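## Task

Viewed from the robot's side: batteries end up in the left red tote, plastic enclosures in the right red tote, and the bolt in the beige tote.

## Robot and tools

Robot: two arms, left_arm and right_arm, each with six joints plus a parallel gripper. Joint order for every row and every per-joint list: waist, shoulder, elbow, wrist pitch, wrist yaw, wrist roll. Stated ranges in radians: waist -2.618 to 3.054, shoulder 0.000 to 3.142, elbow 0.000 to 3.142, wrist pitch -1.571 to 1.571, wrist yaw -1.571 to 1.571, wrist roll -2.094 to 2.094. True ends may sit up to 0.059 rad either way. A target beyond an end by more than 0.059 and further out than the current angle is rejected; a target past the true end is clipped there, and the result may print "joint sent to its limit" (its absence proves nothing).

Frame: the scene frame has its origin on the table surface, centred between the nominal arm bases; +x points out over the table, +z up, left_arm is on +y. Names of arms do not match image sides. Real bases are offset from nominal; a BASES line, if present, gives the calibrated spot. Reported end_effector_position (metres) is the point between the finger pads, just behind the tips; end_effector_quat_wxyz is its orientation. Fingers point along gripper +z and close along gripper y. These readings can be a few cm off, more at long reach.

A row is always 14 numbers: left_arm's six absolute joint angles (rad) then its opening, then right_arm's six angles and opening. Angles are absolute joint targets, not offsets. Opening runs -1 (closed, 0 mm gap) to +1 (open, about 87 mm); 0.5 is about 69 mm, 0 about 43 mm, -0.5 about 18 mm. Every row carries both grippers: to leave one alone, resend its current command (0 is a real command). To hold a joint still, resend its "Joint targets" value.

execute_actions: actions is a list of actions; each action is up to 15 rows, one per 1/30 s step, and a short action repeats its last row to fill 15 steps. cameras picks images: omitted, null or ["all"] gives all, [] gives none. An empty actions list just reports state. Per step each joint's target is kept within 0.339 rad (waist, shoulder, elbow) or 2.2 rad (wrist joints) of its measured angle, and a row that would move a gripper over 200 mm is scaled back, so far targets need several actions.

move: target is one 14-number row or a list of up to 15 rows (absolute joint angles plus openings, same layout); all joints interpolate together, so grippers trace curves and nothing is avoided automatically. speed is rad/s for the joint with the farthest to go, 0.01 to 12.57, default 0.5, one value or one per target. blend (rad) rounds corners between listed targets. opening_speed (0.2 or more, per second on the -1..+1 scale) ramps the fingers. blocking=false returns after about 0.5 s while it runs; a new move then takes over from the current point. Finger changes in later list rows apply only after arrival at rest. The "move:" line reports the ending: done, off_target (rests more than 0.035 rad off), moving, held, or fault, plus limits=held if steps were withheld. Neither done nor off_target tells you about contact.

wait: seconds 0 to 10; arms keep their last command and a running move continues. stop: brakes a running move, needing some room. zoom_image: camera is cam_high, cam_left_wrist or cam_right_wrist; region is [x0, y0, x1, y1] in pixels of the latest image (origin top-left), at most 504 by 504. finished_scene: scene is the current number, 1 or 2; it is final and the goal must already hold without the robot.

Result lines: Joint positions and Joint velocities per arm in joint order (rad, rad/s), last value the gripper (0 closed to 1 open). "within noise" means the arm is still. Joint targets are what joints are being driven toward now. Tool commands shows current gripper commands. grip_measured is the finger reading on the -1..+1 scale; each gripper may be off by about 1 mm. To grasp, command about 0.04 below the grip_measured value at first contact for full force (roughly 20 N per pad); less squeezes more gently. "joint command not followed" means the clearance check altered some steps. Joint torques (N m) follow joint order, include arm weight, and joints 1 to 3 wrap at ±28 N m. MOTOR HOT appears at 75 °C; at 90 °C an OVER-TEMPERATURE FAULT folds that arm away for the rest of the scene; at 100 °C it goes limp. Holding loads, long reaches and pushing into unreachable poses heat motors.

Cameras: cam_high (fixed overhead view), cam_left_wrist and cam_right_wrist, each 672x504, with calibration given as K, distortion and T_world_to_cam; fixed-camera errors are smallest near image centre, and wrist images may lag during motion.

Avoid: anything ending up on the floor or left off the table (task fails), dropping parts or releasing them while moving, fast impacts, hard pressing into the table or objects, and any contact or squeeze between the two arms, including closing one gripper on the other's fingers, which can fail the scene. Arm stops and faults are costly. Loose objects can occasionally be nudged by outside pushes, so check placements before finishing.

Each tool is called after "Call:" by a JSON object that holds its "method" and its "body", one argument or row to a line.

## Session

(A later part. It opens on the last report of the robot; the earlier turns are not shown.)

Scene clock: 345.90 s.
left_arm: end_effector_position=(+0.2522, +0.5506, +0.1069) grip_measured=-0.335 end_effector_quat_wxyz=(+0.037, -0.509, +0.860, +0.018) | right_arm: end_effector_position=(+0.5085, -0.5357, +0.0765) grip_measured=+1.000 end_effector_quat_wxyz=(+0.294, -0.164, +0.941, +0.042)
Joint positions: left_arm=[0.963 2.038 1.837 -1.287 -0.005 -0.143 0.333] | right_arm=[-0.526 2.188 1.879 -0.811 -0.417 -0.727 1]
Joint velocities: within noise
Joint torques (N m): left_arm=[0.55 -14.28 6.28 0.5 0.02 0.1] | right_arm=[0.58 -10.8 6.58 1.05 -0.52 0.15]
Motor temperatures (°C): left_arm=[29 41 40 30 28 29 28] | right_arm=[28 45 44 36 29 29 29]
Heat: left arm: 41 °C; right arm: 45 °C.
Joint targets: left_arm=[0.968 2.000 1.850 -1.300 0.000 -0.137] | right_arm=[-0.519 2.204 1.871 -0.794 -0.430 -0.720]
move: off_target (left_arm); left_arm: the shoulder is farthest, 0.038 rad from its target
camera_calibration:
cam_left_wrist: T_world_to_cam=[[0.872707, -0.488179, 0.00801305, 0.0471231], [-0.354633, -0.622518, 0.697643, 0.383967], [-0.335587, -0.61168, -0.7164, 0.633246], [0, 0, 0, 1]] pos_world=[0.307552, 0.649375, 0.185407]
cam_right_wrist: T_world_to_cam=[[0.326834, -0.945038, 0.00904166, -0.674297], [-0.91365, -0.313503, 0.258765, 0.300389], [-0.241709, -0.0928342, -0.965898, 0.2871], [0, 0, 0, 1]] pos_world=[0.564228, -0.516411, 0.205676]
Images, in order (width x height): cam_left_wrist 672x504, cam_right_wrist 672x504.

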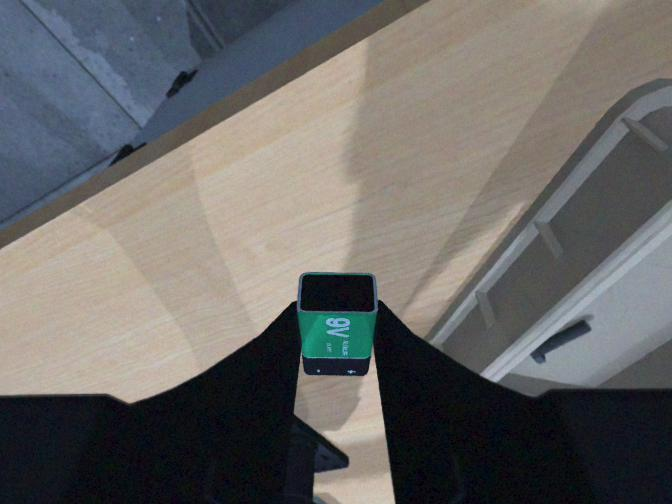

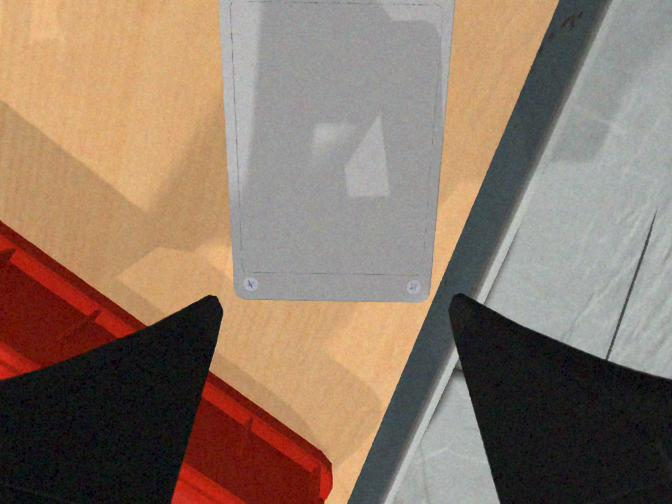

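Call:
{"method": "move", "body": {
  "target": [0.968,1.5,1.85,-1.5,0,-0.137,-0.6,-0.485,2.311,1.9,-0.715,-0.43,-0.69,1],
  "speed": 0.3,
  "cameras": ["cam_high","cam_right_wrist"]
}}

Scene clock: 351.53 s.
left_arm: end_effector_position=(+0.1968, +0.4768, +0.2650) grip_measured=-0.335 end_effector_quat_wxyz=(+0.182, -0.500, +0.843, +0.078) | right_arm: end_effector_position=(+0.5250, -0.5247, +0.0302) grip_measured=+1.000 end_effector_quat_wxyz=(+0.282, -0.163, +0.944, +0.059)
Joint positions: left_arm=[0.963 1.517 1.837 -1.493 -0.005 -0.143 0.333] | right_arm=[-0.494 2.295 1.879 -0.732 -0.417 -0.697 1]
Joint velocities: within noise
Joint torques (N m): left_arm=[0.62 -7.08 5.74 1.15 0.01 0.09] | right_arm=[0.76 -11.43 9.43 1.03 -0.52 0.14]
Motor temperatures (°C): left_arm=[29 43 40 30 28 29 28] | right_arm=[28 44 44 36 29 29 29]
Heat: left arm: 43 °C; right arm: 44 °C.
Joint targets: left_arm=[0.968 1.500 1.850 -1.500 0.000 -0.137] | right_arm=[-0.485 2.311 1.900 -0.715 -0.430 -0.690]
move: done
camera_calibration:
cam_right_wrist: T_world_to_cam=[[0.333236, -0.942432, -0.0278526, -0.669779], [-0.903137, -0.327546, 0.277592, 0.317389], [-0.270735, -0.0673491, -0.960295, 0.275782], [0, 0, 0, 1]] pos_world=[0.584504, -0.508688, 0.158072]
Images, in order (width x height): cam_high 672x504, cam_right_wrist 672x504.

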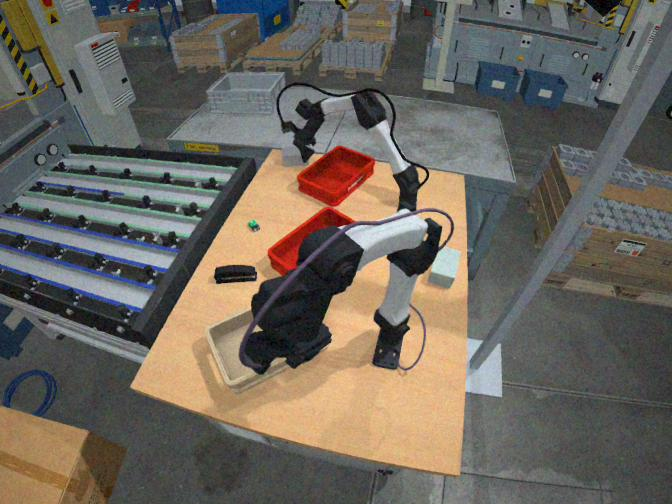

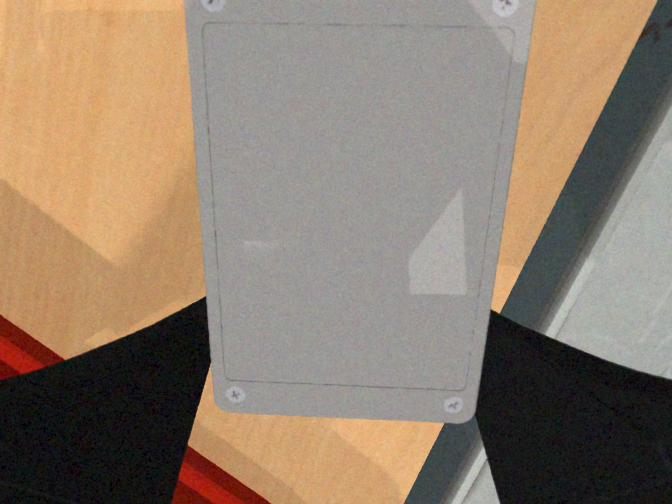

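Call:
{"method": "move", "body": {
  "target": [
    [0.968,1.45,1.85,-1.5,0,-0.137,-0.6,-0.485,2.311,1.9,-0.715,-0.43,-0.69,1],
    [0.968,1.45,1.85,-1.5,0,-0.137,-0.6,-0.485,2.311,1.9,-0.715,-0.43,-0.69,0.5]
  ],
  "speed": 0.6,
  "opening_speed": 0.5,
  "cameras": ["cam_right_wrist"]
}}

Call:
{"method": "move", "body": {
  "target": [
    [-0.675,1.6,1.97,-1.3,0,0,-0.6,-0.485,2.2,1.92,-0.86,-0.43,-0.69,0.5],
    [-0.675,2.048,1.98,-1.125,0,0,-0.6,-0.5,1.9,1.92,-1.1,-0.43,-0.69,0.5]
  ],
  "speed": 0.8,
  "blend": 0.05
}}

Scene clock: 364.53 s.
left_arm: end_effector_position=(+0.1919, +0.4703, +0.2771) grip_measured=-0.335 end_effector_quat_wxyz=(+0.202, -0.498, +0.839, +0.086) | right_arm: end_effector_position=(+0.5252, -0.5248, +0.0302) grip_measured=+0.758 end_effector_quat_wxyz=(+0.282, -0.163, +0.944, +0.059)
Joint positions: left_arm=[0.963 1.469 1.837 -1.495 -0.005 -0.143 0.333] | right_arm=[-0.494 2.295 1.879 -0.731 -0.417 -0.696 0.879]
Joint velocities: within noise
Joint torques (N m): left_arm=[0.62 -6.75 5.71 1.24 0.02 0.11] | right_arm=[0.76 -11.43 9.42 1.01 -0.52 0.15]
Motor temperatures (°C): left_arm=[29 41 40 31 28 29 28] | right_arm=[28 43 46 36 29 29 29]
Heat: left arm: 41 °C; right arm: 46 °C.
Joint targets: left_arm=[0.968 1.450 1.850 -1.500 0.000 -0.137] | right_arm=[-0.485 2.311 1.900 -0.715 -0.430 -0.690]
move: done
camera_calibration:
cam_right_wrist: T_world_to_cam=[[0.332932, -0.942557, -0.0272416, -0.66979], [-0.903515, -0.327142, 0.276837, 0.31797], [-0.269847, -0.0675547, -0.960531, 0.275415], [0, 0, 0, 1]] pos_world=[0.584605, -0.508689, 0.158272]
Images, in order (width x height): cam_right_wrist 672x504.

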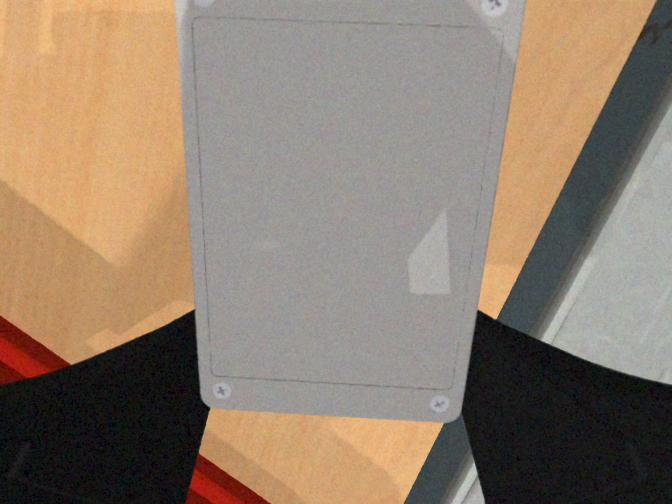

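Scene clock: 367.93 s.
left_arm: end_effector_position=(+0.3548, -0.0242, +0.1330) grip_measured=-0.335 end_effector_quat_wxyz=(+0.153, +0.339, +0.927, -0.055) | right_arm: end_effector_position=(+0.4509, -0.4892, +0.1736) grip_measured=+0.758 end_effector_quat_wxyz=(+0.283, -0.163, +0.943, +0.059)
Joint positions: left_arm=[-0.673 2.056 1.958 -1.147 -0.005 -0.007 0.332] | right_arm=[-0.494 1.933 1.892 -1.106 -0.417 -0.696 0.879]
Joint velocities: within noise
Joint torques (N m): left_arm=[-0.01 -11.82 7.23 1.33 0.05 0.11] | right_arm=[-0.75 -13.38 9.99 0.93 -0.51 0.14]
Motor temperatures (°C): left_arm=[29 41 40 31 28 29 28] | right_arm=[28 45 46 36 29 29 29]
Heat: left arm: 41 °C; right arm: 46 °C.
Joint targets: left_arm=[-0.675 2.048 1.980 -1.125 0.000 0.000] | right_arm=[-0.500 1.900 1.920 -1.100 -0.430 -0.690]
move: done
camera_calibration:
cam_left_wrist: T_world_to_cam=[[-0.651313, -0.758803, -0.00299685, 0.212388], [-0.656042, 0.561115, 0.504737, 0.20555], [-0.381315, 0.330708, -0.863268, 0.393373], [0, 0, 0, 1]] pos_world=[0.423179, -0.0842676, 0.236474]
cam_right_wrist: T_world_to_cam=[[0.332981, -0.942527, -0.0276681, -0.607538], [-0.903647, -0.327352, 0.276156, 0.222865], [-0.269341, -0.0669524, -0.960715, 0.395463], [0, 0, 0, 1]] pos_world=[0.510205, -0.473188, 0.301572]

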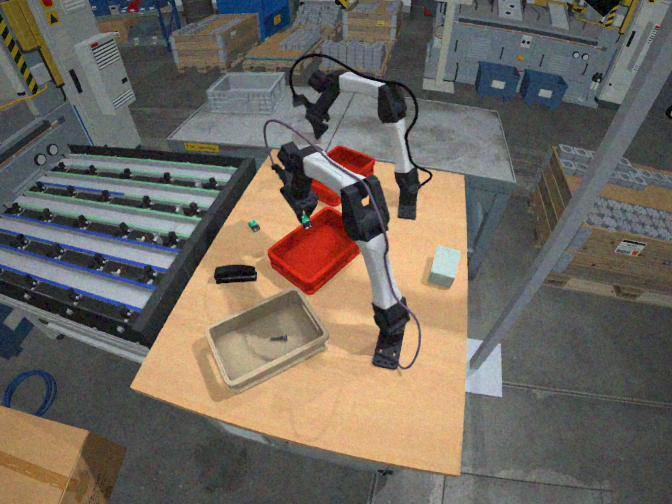

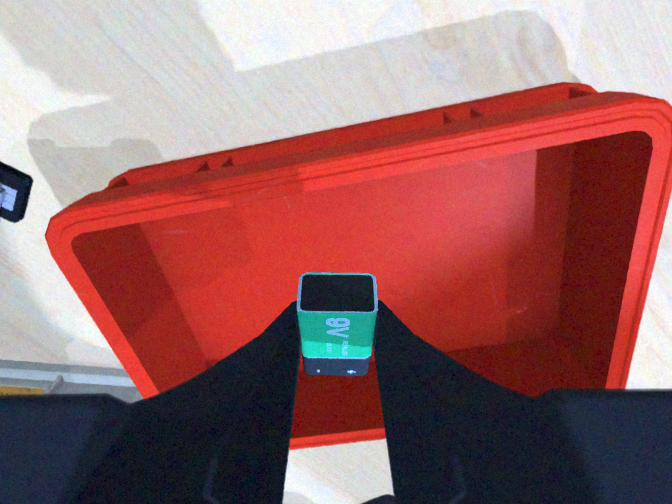

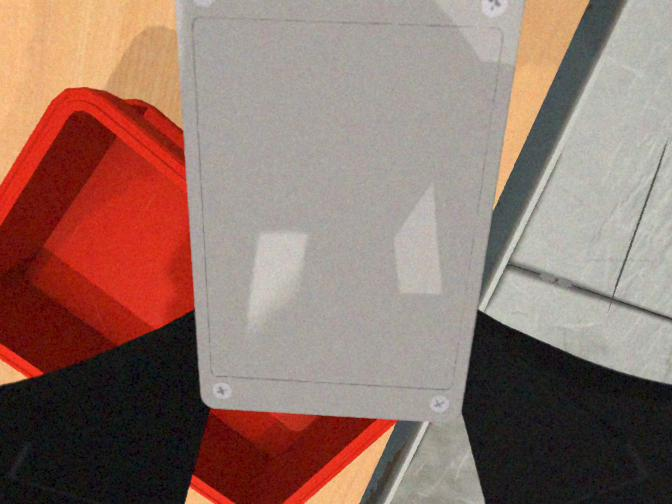

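Call:
{"method": "move", "body": {
  "target": [
    [-0.675,1.971,1.458,-0.677,0,0,-0.6,-0.5,1.85,1.95,-1.2,-0.5,-1.0,0.5],
    [-0.675,1.971,1.458,-0.677,0,0,-0.6,-0.655,1.804,1.743,-1.495,-0.59,-1.571,0.5]
  ],
  "speed": 0.6,
  "blend": 0.05
}}

Scene clock: 413.40 s.
left_arm: end_effector_position=(+0.3384, -0.0102, +0.0270) grip_measured=-0.335 end_effector_quat_wxyz=(+0.150, +0.339, +0.927, -0.054) | right_arm: end_effector_position=(+0.3517, -0.4884, +0.1573) grip_measured=+0.758 end_effector_quat_wxyz=(+0.240, -0.440, +0.854, +0.138)
Joint positions: left_arm=[-0.673 2.01 1.465 -0.707 -0.005 -0.006 0.332] | right_arm=[-0.65 1.85 1.748 -1.487 -0.561 -1.56 0.879]
Joint velocities: within noise
Joint torques (N m): left_arm=[-0.08 -14.2 4.68 1.41 0.05 0.11] | right_arm=[-0.58 -13.3 6 0.11 -0.83 -0.07]
Motor temperatures (°C): left_arm=[29 46 41 32 28 29 29] | right_arm=[28 54 46 35 29 29 30]
Heat: left arm: 46 °C; right arm: 54 °C.
Joint targets: left_arm=[-0.675 1.971 1.458 -0.677 0.000 0.000] | right_arm=[-0.655 1.804 1.743 -1.495 -0.590 -1.571]
move: off_target (left_arm, right_arm); left_arm: the shoulder is farthest, 0.039 rad from its target; right_arm: the shoulder is farthest, 0.046 rad from its target
camera_calibration:
cam_left_wrist: T_world_to_cam=[[-0.651822, -0.758365, -0.00328443, 0.212245], [-0.653596, 0.559564, 0.509608, 0.239412], [-0.384631, 0.33432, -0.8604, 0.292059], [0, 0, 0, 1]] pos_world=[0.40716, -0.0706485, 0.129978]
cam_right_wrist: T_world_to_cam=[[0.813546, -0.580651, -0.0314219, -0.565867], [-0.54658, -0.782017, 0.299498, -0.213341], [-0.198476, -0.226481, -0.953579, 0.249219], [0, 0, 0, 1]] pos_world=[0.393215, -0.438964, 0.283764]

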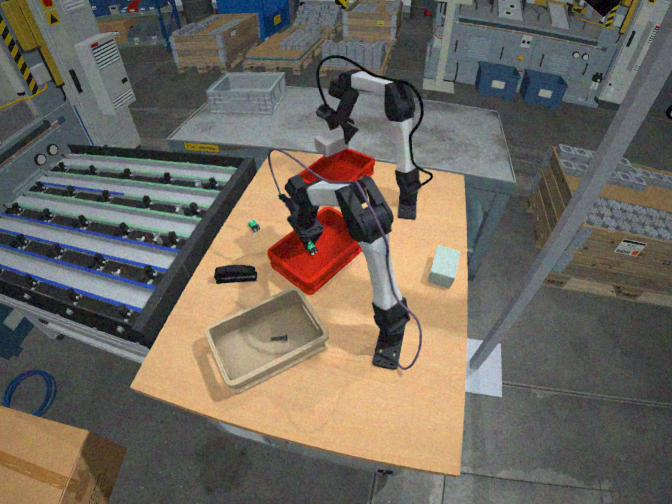

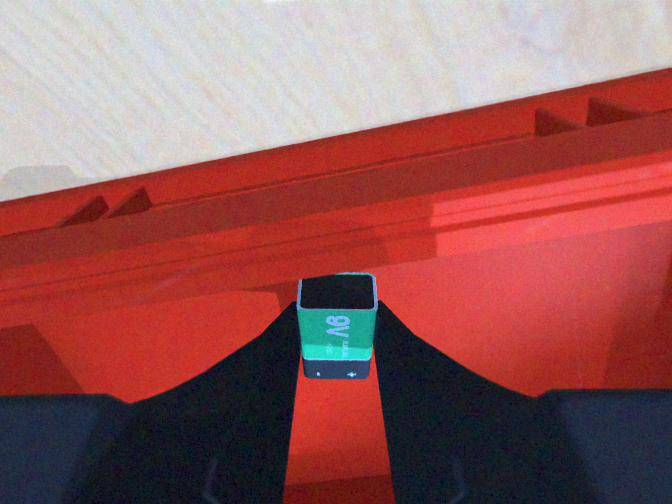

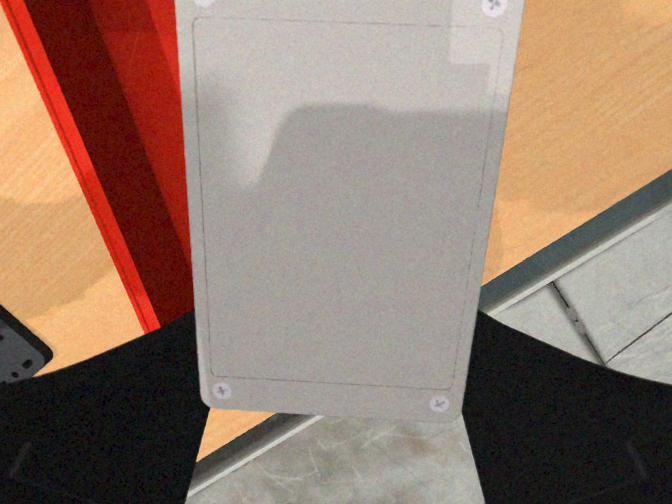

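Call:
{"method": "move", "body": {
  "target": [
    [-0.675,1.971,1.458,-0.677,0,0,-0.6,-0.59,1.658,1.592,-1.49,-0.59,-1.65,0.5],
    [-0.675,1.971,1.458,-0.677,0,0,0.1,-0.59,1.658,1.592,-1.49,-0.59,-1.65,0.5]
  ],
  "speed": 0.5,
  "opening_speed": 0.8
}}

Scene clock: 431.97 s.
left_arm: end_effector_position=(+0.3391, -0.0108, +0.0264) grip_measured=+0.100 end_effector_quat_wxyz=(+0.152, +0.339, +0.927, -0.054) | right_arm: end_effector_position=(+0.3278, -0.4505, +0.1685) grip_measured=+0.758 end_effector_quat_wxyz=(+0.244, -0.498, +0.821, +0.133)
Joint positions: left_arm=[-0.673 2.01 1.462 -0.699 -0.005 -0.006 0.55] | right_arm=[-0.593 1.689 1.597 -1.491 -0.564 -1.639 0.879]
Joint velocities: within noise
Joint torques (N m): left_arm=[-0.02 -14.27 4.9 1.33 0.01 0.11] | right_arm=[0.21 -10.28 5.91 0.21 -0.79 -0.05]
Motor temperatures (°C): left_arm=[29 48 41 32 28 29 29] | right_arm=[28 53 44 34 29 29 30]
Heat: left arm: 48 °C; right arm: 53 °C.
Joint targets: left_arm=[-0.675 1.971 1.458 -0.677 0.000 0.000] | right_arm=[-0.590 1.658 1.592 -1.490 -0.590 -1.650]
move: off_target (left_arm); target 2's new numbers were sent with left_arm's shoulder 0.039 rad from that target; left_arm: the shoulder is farthest, 0.039 rad from its target
camera_calibration:
cam_left_wrist: T_world_to_cam=[[-0.65183, -0.758358, -0.00325038, 0.212353], [-0.655336, 0.561112, 0.505656, 0.241189], [-0.381644, 0.331732, -0.862729, 0.291103], [0, 0, 0, 1]] pos_world=[0.407576, -0.0708627, 0.129875]
cam_right_wrist: T_world_to_cam=[[0.879541, -0.475516, 0.0170914, -0.506556], [-0.458647, -0.837682, 0.296532, -0.253559], [-0.126688, -0.268651, -0.95487, 0.221512], [0, 0, 0, 1]] pos_world=[0.357306, -0.393767, 0.295361]

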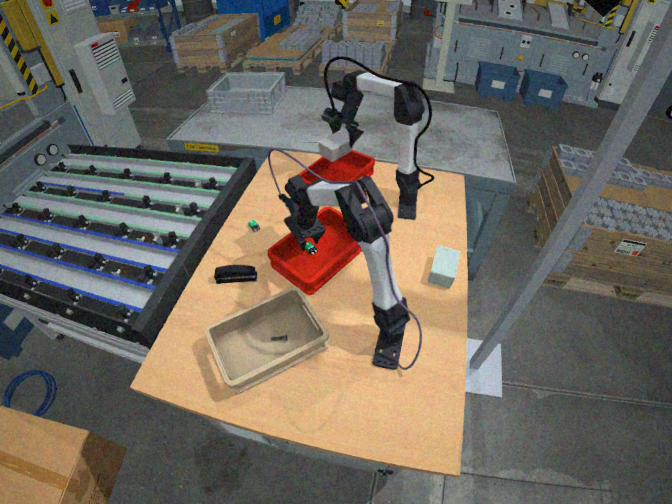

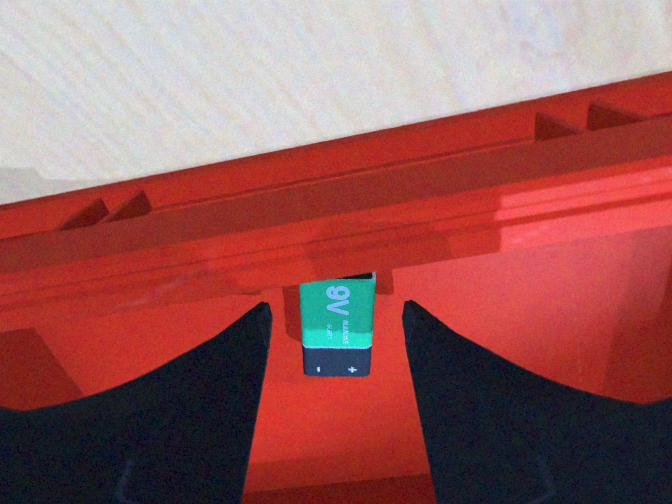

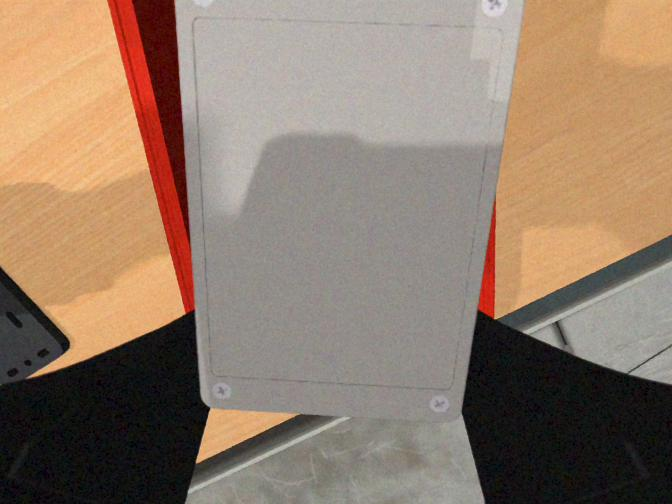

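Call:
{"method": "move", "body": {
  "target": [-0.675,1.75,1.9,-1.2,0,0,0.1,-0.59,1.70,1.134,-0.989,-0.59,-1.65,0.5],
  "speed": 0.4
}}

Scene clock: 445.13 s.
left_arm: end_effector_position=(+0.3219, +0.0040, +0.2162) grip_measured=+0.100 end_effector_quat_wxyz=(+0.224, +0.334, +0.912, -0.081) | right_arm: end_effector_position=(+0.3259, -0.4492, +0.0528) grip_measured=+0.758 end_effector_quat_wxyz=(+0.250, -0.501, +0.819, +0.123)
Joint positions: left_arm=[-0.673 1.776 1.878 -1.192 -0.005 -0.006 0.55] | right_arm=[-0.593 1.693 1.138 -1.002 -0.565 -1.639 0.879]
Joint velocities: within noise
Joint torques (N m): left_arm=[-0.06 -11.11 7.17 1.29 0.04 0.09] | right_arm=[0.23 -6.56 6.06 0.37 -0.78 -0.05]
Motor temperatures (°C): left_arm=[29 49 41 32 28 29 28] | right_arm=[28 49 43 34 29 29 30]
Heat: left arm: 49 °C; right arm: 49 °C.
Joint targets: left_arm=[-0.675 1.750 1.900 -1.200 0.000 0.000] | right_arm=[-0.590 1.700 1.134 -0.989 -0.590 -1.650]
move: done
camera_calibration:
cam_left_wrist: T_world_to_cam=[[-0.651433, -0.758699, -0.00330759, 0.212745], [-0.707213, 0.605636, 0.364767, 0.172726], [-0.274745, 0.23996, -0.931093, 0.424029], [0, 0, 0, 1]] pos_world=[0.377243, -0.0449496, 0.332509]
cam_right_wrist: T_world_to_cam=[[0.879064, -0.474841, 0.0420951, -0.503136], [-0.464823, -0.834219, 0.296679, -0.215412], [-0.105759, -0.280367, -0.954049, 0.0989175], [0, 0, 0, 1]] pos_world=[0.352622, -0.390876, 0.17946]

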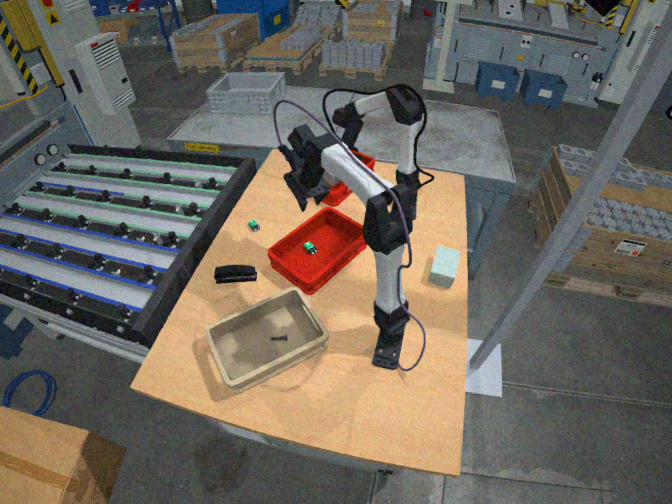

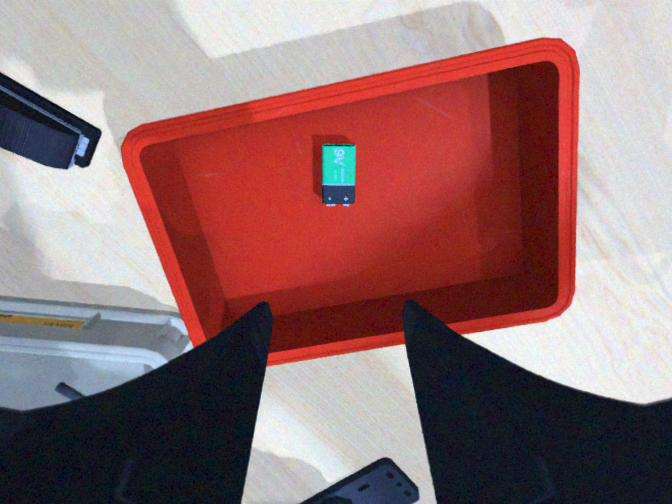

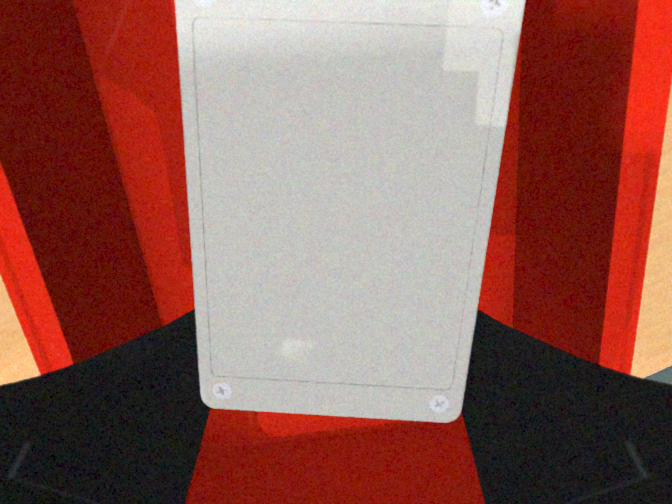

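Call:
{"method": "move", "body": {
  "target": [-0.45,2.25,2.40,-1.4,0,0,0.4,-0.59,1.72,1.10,-0.936,-0.59,-1.65,0.5],
  "speed": 0.5
}}

Scene clock: 458.40 s.
left_arm: end_effector_position=(+0.4294, +0.0446, +0.1603) grip_measured=+0.400 end_effector_quat_wxyz=(+0.150, +0.234, +0.960, -0.035) | right_arm: end_effector_position=(+0.3269, -0.4491, +0.0413) grip_measured=+0.758 end_effector_quat_wxyz=(+0.252, -0.501, +0.819, +0.123)
Joint positions: left_arm=[-0.45 2.245 2.374 -1.39 -0.005 -0.006 0.7] | right_arm=[-0.593 1.71 1.107 -0.953 -0.569 -1.639 0.879]
Joint velocities: within noise
Joint torques (N m): left_arm=[0.1 -11.6 7.2 0.97 0.03 0.09] | right_arm=[0.23 -6.24 5.68 0.4 -0.75 -0.04]
Motor temperatures (°C): left_arm=[29 48 41 32 28 29 28] | right_arm=[28 46 43 33 30 29 31]
Heat: left arm: 48 °C; right arm: 46 °C.
Joint targets: left_arm=[-0.450 2.250 2.400 -1.400 0.000 0.000] | right_arm=[-0.590 1.720 1.100 -0.936 -0.590 -1.650]
move: done
camera_calibration:
cam_left_wrist: T_world_to_cam=[[-0.468207, -0.883613, -0.0032789, 0.240344], [-0.756377, 0.398863, 0.518462, 0.250232], [-0.456811, 0.245227, -0.855095, 0.457533], [0, 0, 0, 1]] pos_world=[0.510807, 0.000362804, 0.262287]
cam_right_wrist: T_world_to_cam=[[0.878913, -0.474892, 0.0446098, -0.503538], [-0.465916, -0.834727, 0.293519, -0.21119], [-0.102153, -0.278762, -0.954912, 0.0876624], [0, 0, 0, 1]] pos_world=[0.353124, -0.390975, 0.168161]

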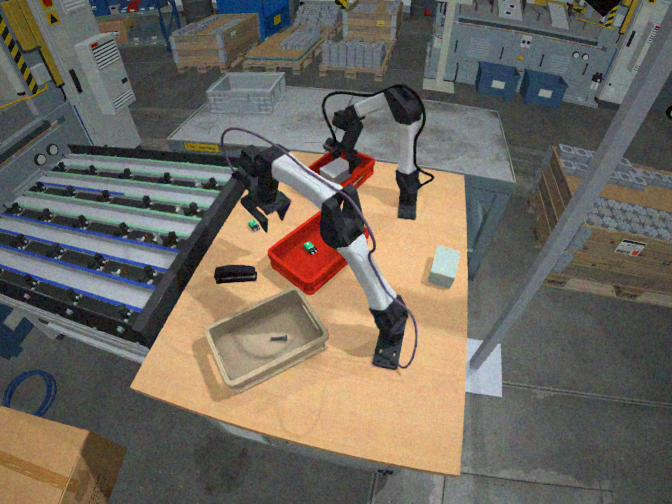

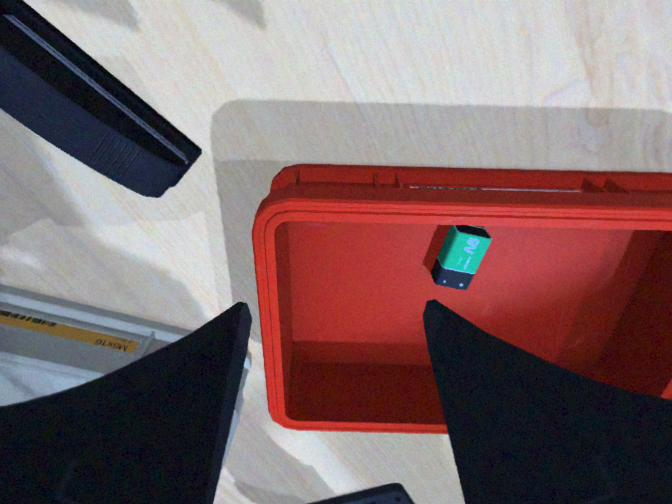

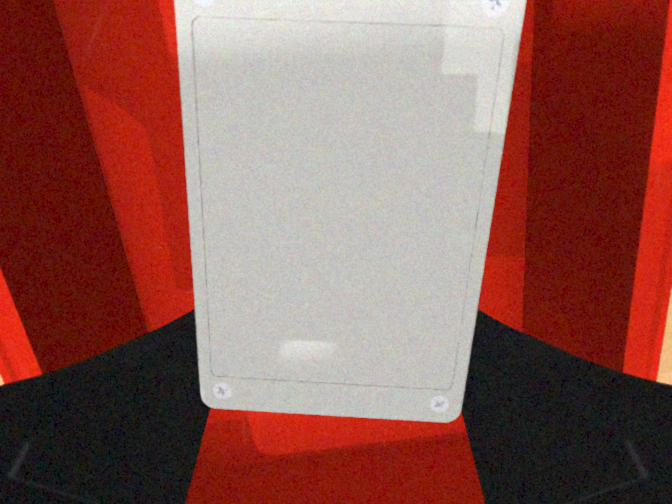

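Call:
{"method": "move", "body": {
  "target": [-0.48,2.2,2.45,-1.15,0,0,0.4,-0.59,1.732,1.075,-0.899,-0.59,-1.65,0.5],
  "speed": 0.4,
  "cameras": ["cam_left_wrist","cam_right_wrist"]
}}

Scene clock: 464.27 s.
left_arm: end_effector_position=(+0.4763, +0.0052, +0.1904) grip_measured=+0.400 end_effector_quat_wxyz=(+0.276, +0.239, +0.928, -0.071) | right_arm: end_effector_position=(+0.3276, -0.4470, +0.0394) grip_measured=+0.757 end_effector_quat_wxyz=(+0.258, -0.501, +0.817, +0.124)
Joint positions: left_arm=[-0.475 2.245 2.424 -1.172 -0.005 -0.006 0.7] | right_arm=[-0.593 1.71 1.096 -0.939 -0.581 -1.639 0.879]
Joint velocities: within noise
Joint torques (N m): left_arm=[-0.2 -16.73 7.5 1.76 0.04 0.09] | right_arm=[0.24 -5.03 4.23 0.63 -0.6 -0.04]
Motor temperatures (°C): left_arm=[29 48 41 32 28 29 28] | right_arm=[28 45 42 33 30 29 31]
Heat: left arm: 48 °C; right arm: 45 °C.
Joint targets: left_arm=[-0.480 2.200 2.450 -1.150 0.000 0.000] | right_arm=[-0.590 1.732 1.075 -0.899 -0.590 -1.650]
move: off_target (left_arm, right_arm); left_arm: the shoulder is farthest, 0.045 rad from its target; right_arm: the wrist pitch is farthest, 0.040 rad from its target
camera_calibration:
cam_left_wrist: T_world_to_cam=[[-0.489519, -0.871986, -0.00340299, 0.237604], [-0.839065, 0.469968, 0.274042, 0.371317], [-0.237362, 0.137004, -0.961712, 0.430768], [0, 0, 0, 1]] pos_world=[0.530119, -0.0263369, 0.313327]
cam_right_wrist: T_world_to_cam=[[0.878615, -0.47517, 0.0474301, -0.503234], [-0.468179, -0.837586, 0.281529, -0.208692], [-0.0940473, -0.269561, -0.95838, 0.088111], [0, 0, 0, 1]] pos_world=[0.352731, -0.390168, 0.167065]
Images, in order (width x height): cam_left_wrist 672x504, cam_right_wrist 672x504.

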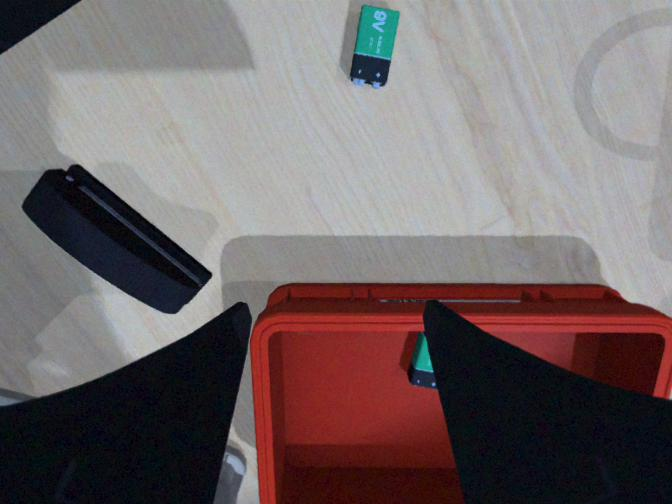

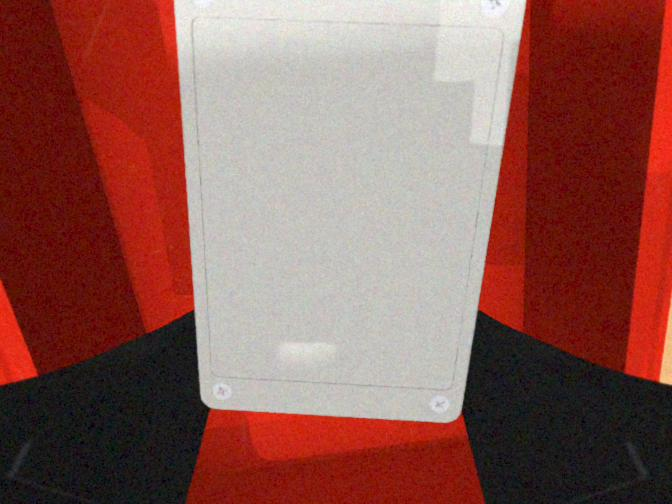

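Call:
{"method": "move", "body": {
  "target": [
    [-0.475,2.2,2.45,-1.15,0,0,0.4,-0.593,1.715,1.1,-0.935,-0.585,-1.64,0.5],
    [-0.475,2.2,2.45,-1.15,0,0,0.4,-0.593,1.715,1.1,-0.935,-0.585,-1.64,1],
    [-0.3,1.8,2.1,-1.3,0,0,0.4,-0.592,1.68,1.34,-1.21,-0.585,-1.64,1],
    [0.3,1.4,1.6,-1.4,0,0,0.4,-0.59,1.658,1.65,-1.49,-0.585,-1.64,1]
  ],
  "speed": 0.5,
  "opening_speed": 0.6
}}

Scene clock: 490.77 s.
left_arm: end_effector_position=(+0.2765, +0.3244, +0.2302) grip_measured=+0.400 end_effector_quat_wxyz=(+0.178, -0.130, +0.975, +0.025) | right_arm: end_effector_position=(+0.3357, -0.4519, +0.1765) grip_measured=+1.000 end_effector_quat_wxyz=(+0.260, -0.501, +0.817, +0.122)
Joint positions: left_arm=[0.295 1.421 1.604 -1.393 -0.004 -0.006 0.7] | right_arm=[-0.593 1.687 1.623 -1.482 -0.581 -1.639 1]
Joint velocities: within noise
Joint torques (N m): left_arm=[0.5 -6.99 4.56 1.1 0.01 0.1] | right_arm=[0.21 -10.21 9.21 0.18 -0.55 0.07]
Motor temperatures (°C): left_arm=[29 53 42 34 28 29 28] | right_arm=[28 42 41 33 29 29 30]
Heat: left arm: 53 °C; right arm: 42 °C.
Joint targets: left_arm=[0.300 1.400 1.600 -1.400 0.000 0.000] | right_arm=[-0.590 1.658 1.650 -1.490 -0.585 -1.640]
move: done
camera_calibration:
cam_left_wrist: T_world_to_cam=[[0.25461, -0.967039, -0.00306594, 0.243378], [-0.851408, -0.225667, 0.473474, 0.225901], [-0.45856, -0.117941, -0.880802, 0.50302], [0, 0, 0, 1]] pos_world=[0.361032, 0.345661, 0.336849]
cam_right_wrist: T_world_to_cam=[[0.878022, -0.475534, 0.0542616, -0.520337], [-0.47034, -0.836276, 0.28182, -0.246276], [-0.0886373, -0.272966, -0.957932, 0.21549], [0, 0, 0, 1]] pos_world=[0.360135, -0.394571, 0.304065]

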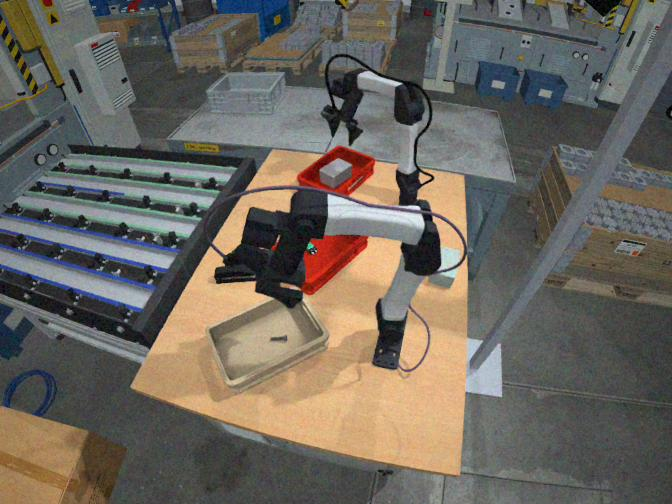

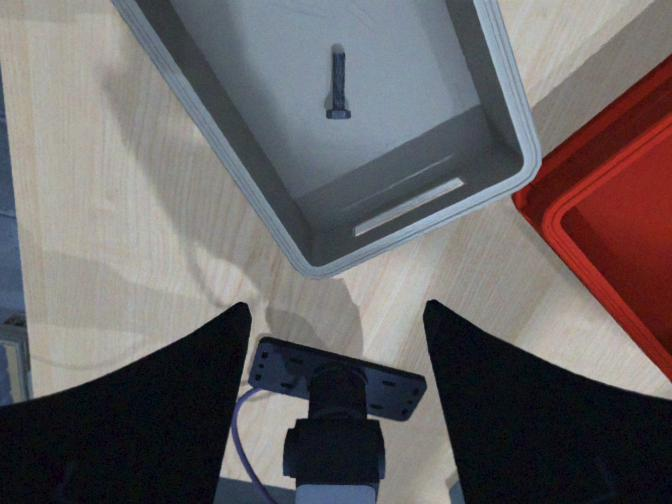

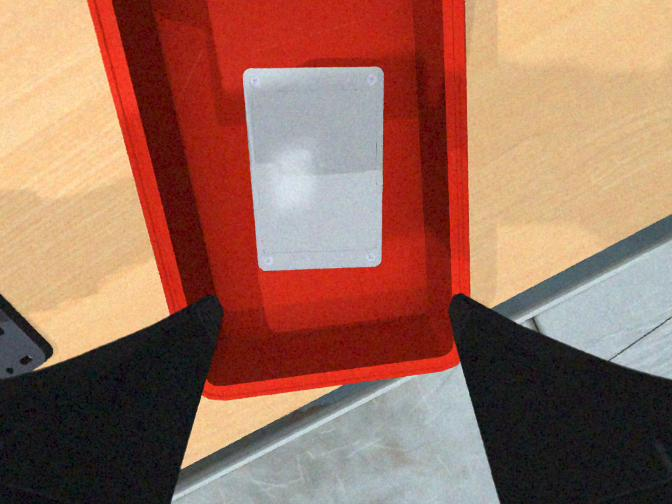

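Call:
{"method": "move", "body": {
  "target": [
    [0.4,1.2,1.5,-1.4,0,0,0.4,-0.2,1.8,2.1,-1.2,-0.3,-0.8,0.6],
    [0.5,1.0,1.3,-1.2,0,0,0.4,0.374,2.385,2.341,-1.014,-0.2457,-0.421,0.6]
  ],
  "speed": 0.8,
  "blend": 0.1,
  "cameras": ["cam_high","cam_right_wrist"]
}}

Scene clock: 508.30 s.
left_arm: end_effector_position=(+0.2162, +0.3517, +0.2413) grip_measured=+0.400 end_effector_quat_wxyz=(+0.308, -0.218, +0.923, +0.073) | right_arm: end_effector_position=(+0.5200, -0.0987, +0.0971) grip_measured=+0.600 end_effector_quat_wxyz=(+0.229, -0.426, +0.867, +0.123)
Joint positions: left_arm=[0.493 1.008 1.305 -1.223 -0.004 -0.006 0.7] | right_arm=[0.376 2.386 2.311 -1.031 -0.254 -0.429 0.8]
Joint velocities: within noise
Joint torques (N m): left_arm=[0.68 -2.19 4.66 1.85 0.03 0.11] | right_arm=[-0.27 -13.71 10.36 1.09 -0.16 0.16]
Motor temperatures (°C): left_arm=[29 47 41 33 28 29 28] | right_arm=[28 43 42 33 29 29 30]
Heat: left arm: 47 °C; right arm: 43 °C.
Joint targets: left_arm=[0.500 1.000 1.300 -1.200 0.000 0.000] | right_arm=[0.374 2.385 2.341 -1.014 -0.246 -0.421]
move: done
camera_calibration:
cam_right_wrist: T_world_to_cam=[[0.789168, -0.613687, -0.0245245, -0.469718], [-0.572203, -0.749156, 0.33369, 0.214687], [-0.223154, -0.249304, -0.942364, 0.323029], [0, 0, 0, 1]] pos_world=[0.565617, -0.0468933, 0.221252]
Images, in order (width x height): cam_high 672x504, cam_right_wrist 672x504.

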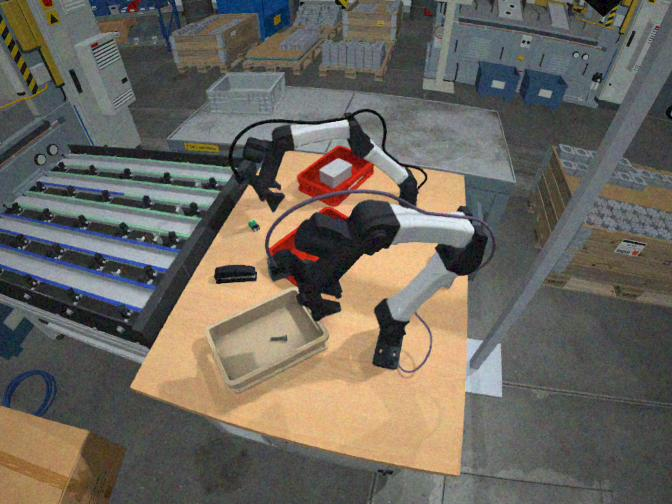

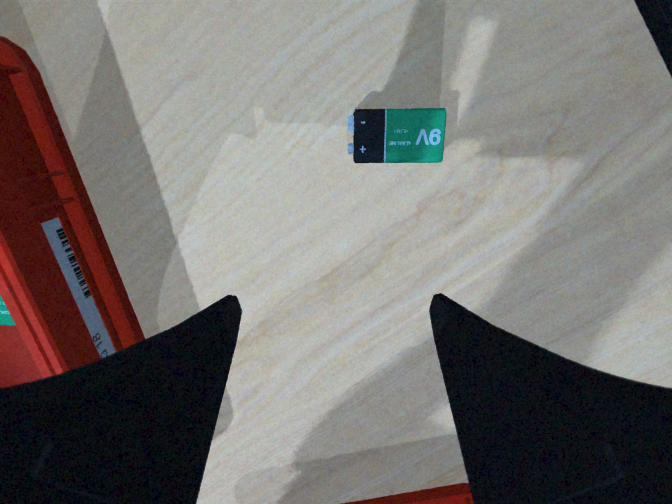

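Call:
{"method": "move", "body": {
  "target": [0.5,1.0,1.3,-1.2,0,0,0.4,0.351,2.419,2.154,-0.614,-0.352,-0.406,0.6],
  "speed": 0.5,
  "cameras": ["cam_right_wrist"]
}}

Scene clock: 525.43 s.
left_arm: end_effector_position=(+0.2164, +0.3518, +0.2413) grip_measured=+0.400 end_effector_quat_wxyz=(+0.309, -0.218, +0.923, +0.073) | right_arm: end_effector_position=(+0.5705, -0.0719, +0.0756) grip_measured=+0.600 end_effector_quat_wxyz=(+0.334, -0.421, +0.829, +0.156)
Joint positions: left_arm=[0.493 1.008 1.304 -1.222 -0.004 -0.006 0.7] | right_arm=[0.357 2.406 2.16 -0.634 -0.337 -0.413 0.8]
Joint velocities: within noise
Joint torques (N m): left_arm=[0.68 -2.29 4.66 1.85 0.02 0.1] | right_arm=[-0.62 -12.88 7.08 1.37 -0.44 0.16]
Motor temperatures (°C): left_arm=[29 43 41 35 28 29 28] | right_arm=[28 47 46 35 29 29 30]
Heat: left arm: 43 °C; right arm: 47 °C.
Joint targets: left_arm=[0.500 1.000 1.300 -1.200 0.000 0.000] | right_arm=[0.351 2.419 2.154 -0.614 -0.352 -0.406]
move: done
camera_calibration:
cam_right_wrist: T_world_to_cam=[[0.79848, -0.601875, 0.0132423, -0.500977], [-0.59947, -0.792881, 0.10943, 0.300147], [-0.0553637, -0.0953161, -0.993906, 0.239913], [0, 0, 0, 1]] pos_world=[0.593232, -0.0406776, 0.21224]
Images, in order (width x height): cam_right_wrist 672x504.

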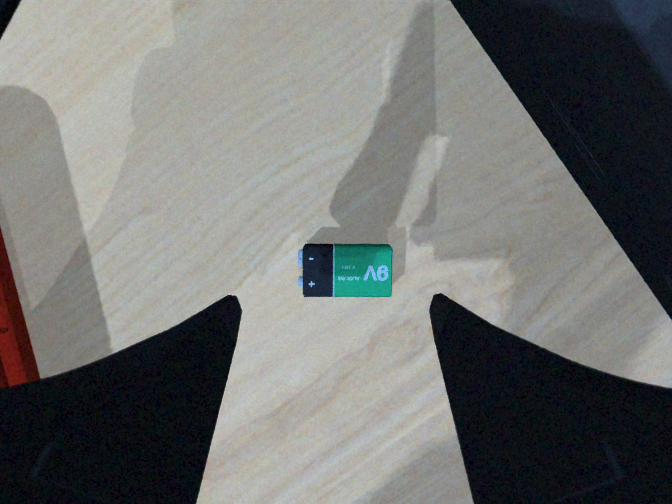

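Call:
{"method": "move", "body": {
  "target": [0.5,1.0,1.3,-1.2,0,0,0.4,0.343,2.5075,2.056,-0.428,-0.352,-0.406,0.6],
  "speed": 0.2,
  "cameras": ["cam_right_wrist"]
}}

Scene clock: 537.50 s.
left_arm: end_effector_position=(+0.2164, +0.3518, +0.2413) grip_measured=+0.400 end_effector_quat_wxyz=(+0.309, -0.218, +0.923, +0.073) | right_arm: end_effector_position=(+0.5819, -0.0713, +0.0130) grip_measured=+0.600 end_effector_quat_wxyz=(+0.336, -0.418, +0.830, +0.157)
Joint positions: left_arm=[0.493 1.008 1.304 -1.221 -0.004 -0.006 0.7] | right_arm=[0.35 2.492 2.063 -0.45 -0.34 -0.412 0.8]
Joint velocities: within noise
Joint torques (N m): left_arm=[0.62 -2.24 4.68 1.84 0.03 0.12] | right_arm=[-0.73 -13 6.89 1.39 -0.42 0.14]
Motor temperatures (°C): left_arm=[29 41 41 35 28 29 28] | right_arm=[28 48 45 36 29 29 30]
Heat: left arm: 41 °C; right arm: 48 °C.
Joint targets: left_arm=[0.500 1.000 1.300 -1.200 0.000 0.000] | right_arm=[0.343 2.508 2.056 -0.428 -0.352 -0.406]
move: done
camera_calibration:
cam_right_wrist: T_world_to_cam=[[0.79444, -0.607229, 0.0117874, -0.506813], [-0.604834, -0.789245, 0.106152, 0.317694], [-0.0551551, -0.0914604, -0.99428, 0.178613], [0, 0, 0, 1]] pos_world=[0.604635, -0.0406768, 0.149842]
Images, in order (width x height): cam_right_wrist 672x504.

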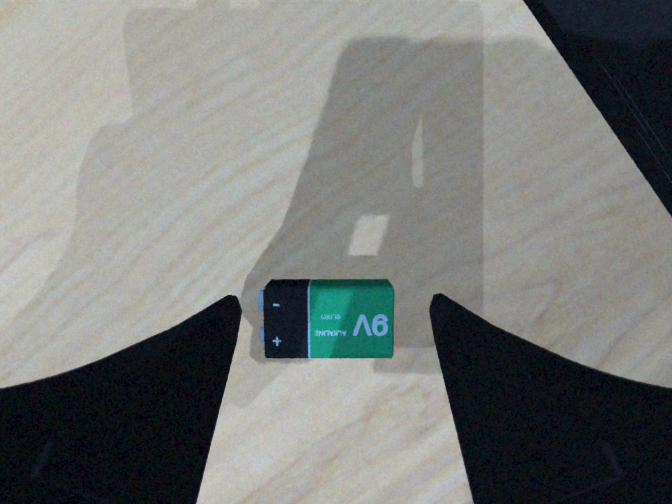

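Call:
{"method": "move", "body": {
  "target": [
    [0.5,1.0,1.3,-1.2,0,0,0.4,0.343,2.5075,2.056,-0.428,-0.352,-0.406,0.6],
    [0.5,1.0,1.3,-1.2,0,0,0.4,0.343,2.5075,2.056,-0.428,-0.352,-0.406,-0.05]
  ],
  "speed": 0.4,
  "opening_speed": 0.7,
  "cameras": ["cam_right_wrist"]
}}

Scene clock: 550.67 s.
left_arm: end_effector_position=(+0.2164, +0.3518, +0.2413) grip_measured=+0.400 end_effector_quat_wxyz=(+0.309, -0.218, +0.923, +0.073) | right_arm: end_effector_position=(+0.5820, -0.0711, +0.0132) grip_measured=+0.076 end_effector_quat_wxyz=(+0.336, -0.418, +0.829, +0.157)
Joint positions: left_arm=[0.493 1.008 1.304 -1.221 -0.004 -0.006 0.7] | right_arm=[0.35 2.492 2.063 -0.448 -0.34 -0.411 0.538]
Joint velocities: within noise
Joint torques (N m): left_arm=[0.62 -2.21 4.6 1.85 0.01 0.11] | right_arm=[-0.73 -13.01 6.86 1.37 -0.41 0.14]
Motor temperatures (°C): left_arm=[29 40 41 36 28 29 28] | right_arm=[28 49 45 37 29 29 30]
Heat: left arm: 41 °C; right arm: 49 °C.
Joint targets: left_arm=[0.500 1.000 1.300 -1.200 0.000 0.000] | right_arm=[0.343 2.508 2.056 -0.428 -0.352 -0.406]
move: done
camera_calibration:
cam_right_wrist: T_world_to_cam=[[0.794526, -0.607121, 0.0115171, -0.506841], [-0.604774, -0.789466, 0.10484, 0.317965], [-0.054558, -0.0902631, -0.994422, 0.178536], [0, 0, 0, 1]] pos_world=[0.604735, -0.040576, 0.150043]
Images, in order (width x height): cam_right_wrist 672x504.

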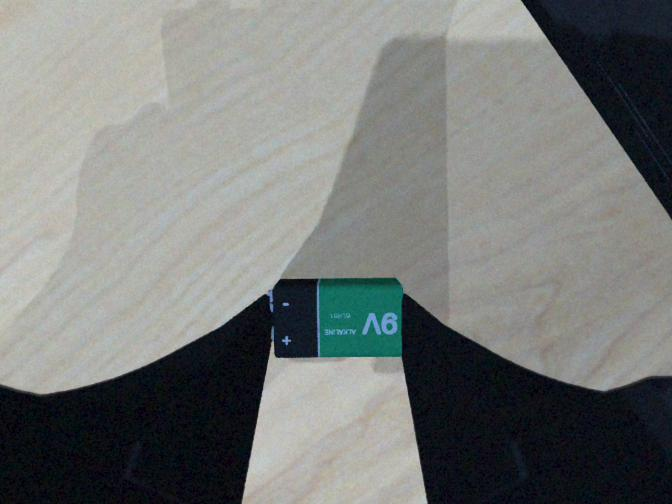

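Call:
{"method": "move", "body": {
  "target": [
    [0.5,1.0,1.3,-1.2,0,0,0.4,0.36,2.1,2.15,-0.8,-0.35,-0.4,-0.05],
    [0.5,1.0,1.3,-1.2,0,0,0.4,0.84,1.75,1.9,-1.25,0,0,-0.05],
    [0.5,1.0,1.3,-1.2,0,0,0.4,0.84,1.8245,1.736,-1.1965,0,0,-0.05]
  ],
  "speed": 0.6,
  "blend": 0.06,
  "cameras": ["cam_high","cam_right_wrist"]
}}

Scene clock: 559.70 s.
left_arm: end_effector_position=(+0.2164, +0.3518, +0.2413) grip_measured=+0.400 end_effector_quat_wxyz=(+0.309, -0.218, +0.923, +0.073) | right_arm: end_effector_position=(+0.2681, -0.0614, +0.1561) grip_measured=+0.076 end_effector_quat_wxyz=(+0.122, -0.431, +0.892, +0.064)
Joint positions: left_arm=[0.493 1.008 1.304 -1.221 -0.004 -0.006 0.7] | right_arm=[0.842 1.824 1.736 -1.206 -0.011 -0.008 0.538]
Joint velocities: within noise
Joint torques (N m): left_arm=[0.64 -2.22 4.7 1.84 0 0.09] | right_arm=[-0.28 -8.94 6.99 0.8 0.03 0.17]
Motor temperatures (°C): left_arm=[29 39 41 36 28 29 28] | right_arm=[28 51 44 37 29 29 30]
Heat: left arm: 41 °C; right arm: 51 °C.
Joint targets: left_arm=[0.500 1.000 1.300 -1.200 0.000 0.000] | right_arm=[0.840 1.824 1.736 -1.197 0.000 0.000]
move: done
camera_calibration:
cam_right_wrist: T_world_to_cam=[[0.777856, -0.628303, -0.0132627, -0.246164], [-0.517001, -0.651773, 0.554889, 0.0354346], [-0.357283, -0.424766, -0.831819, 0.339526], [0, 0, 0, 1]] pos_world=[0.331106, 0.0126489, 0.259497]
Images, in order (width x height): cam_high 672x504, cam_right_wrist 672x504.

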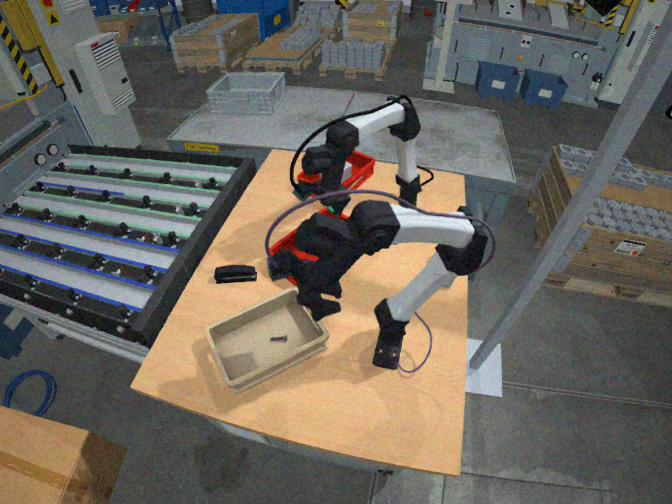

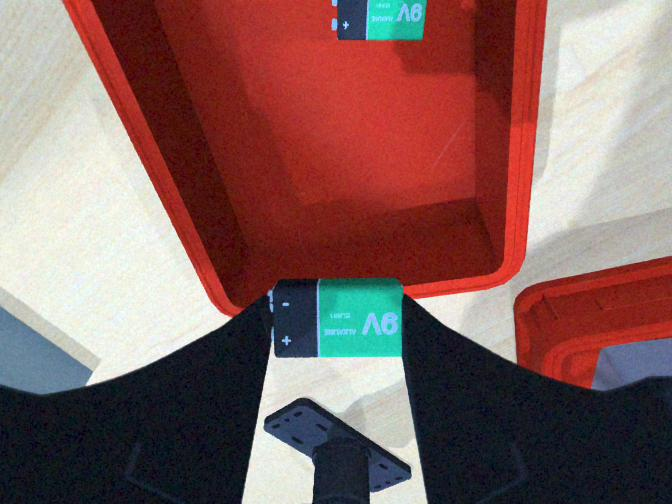

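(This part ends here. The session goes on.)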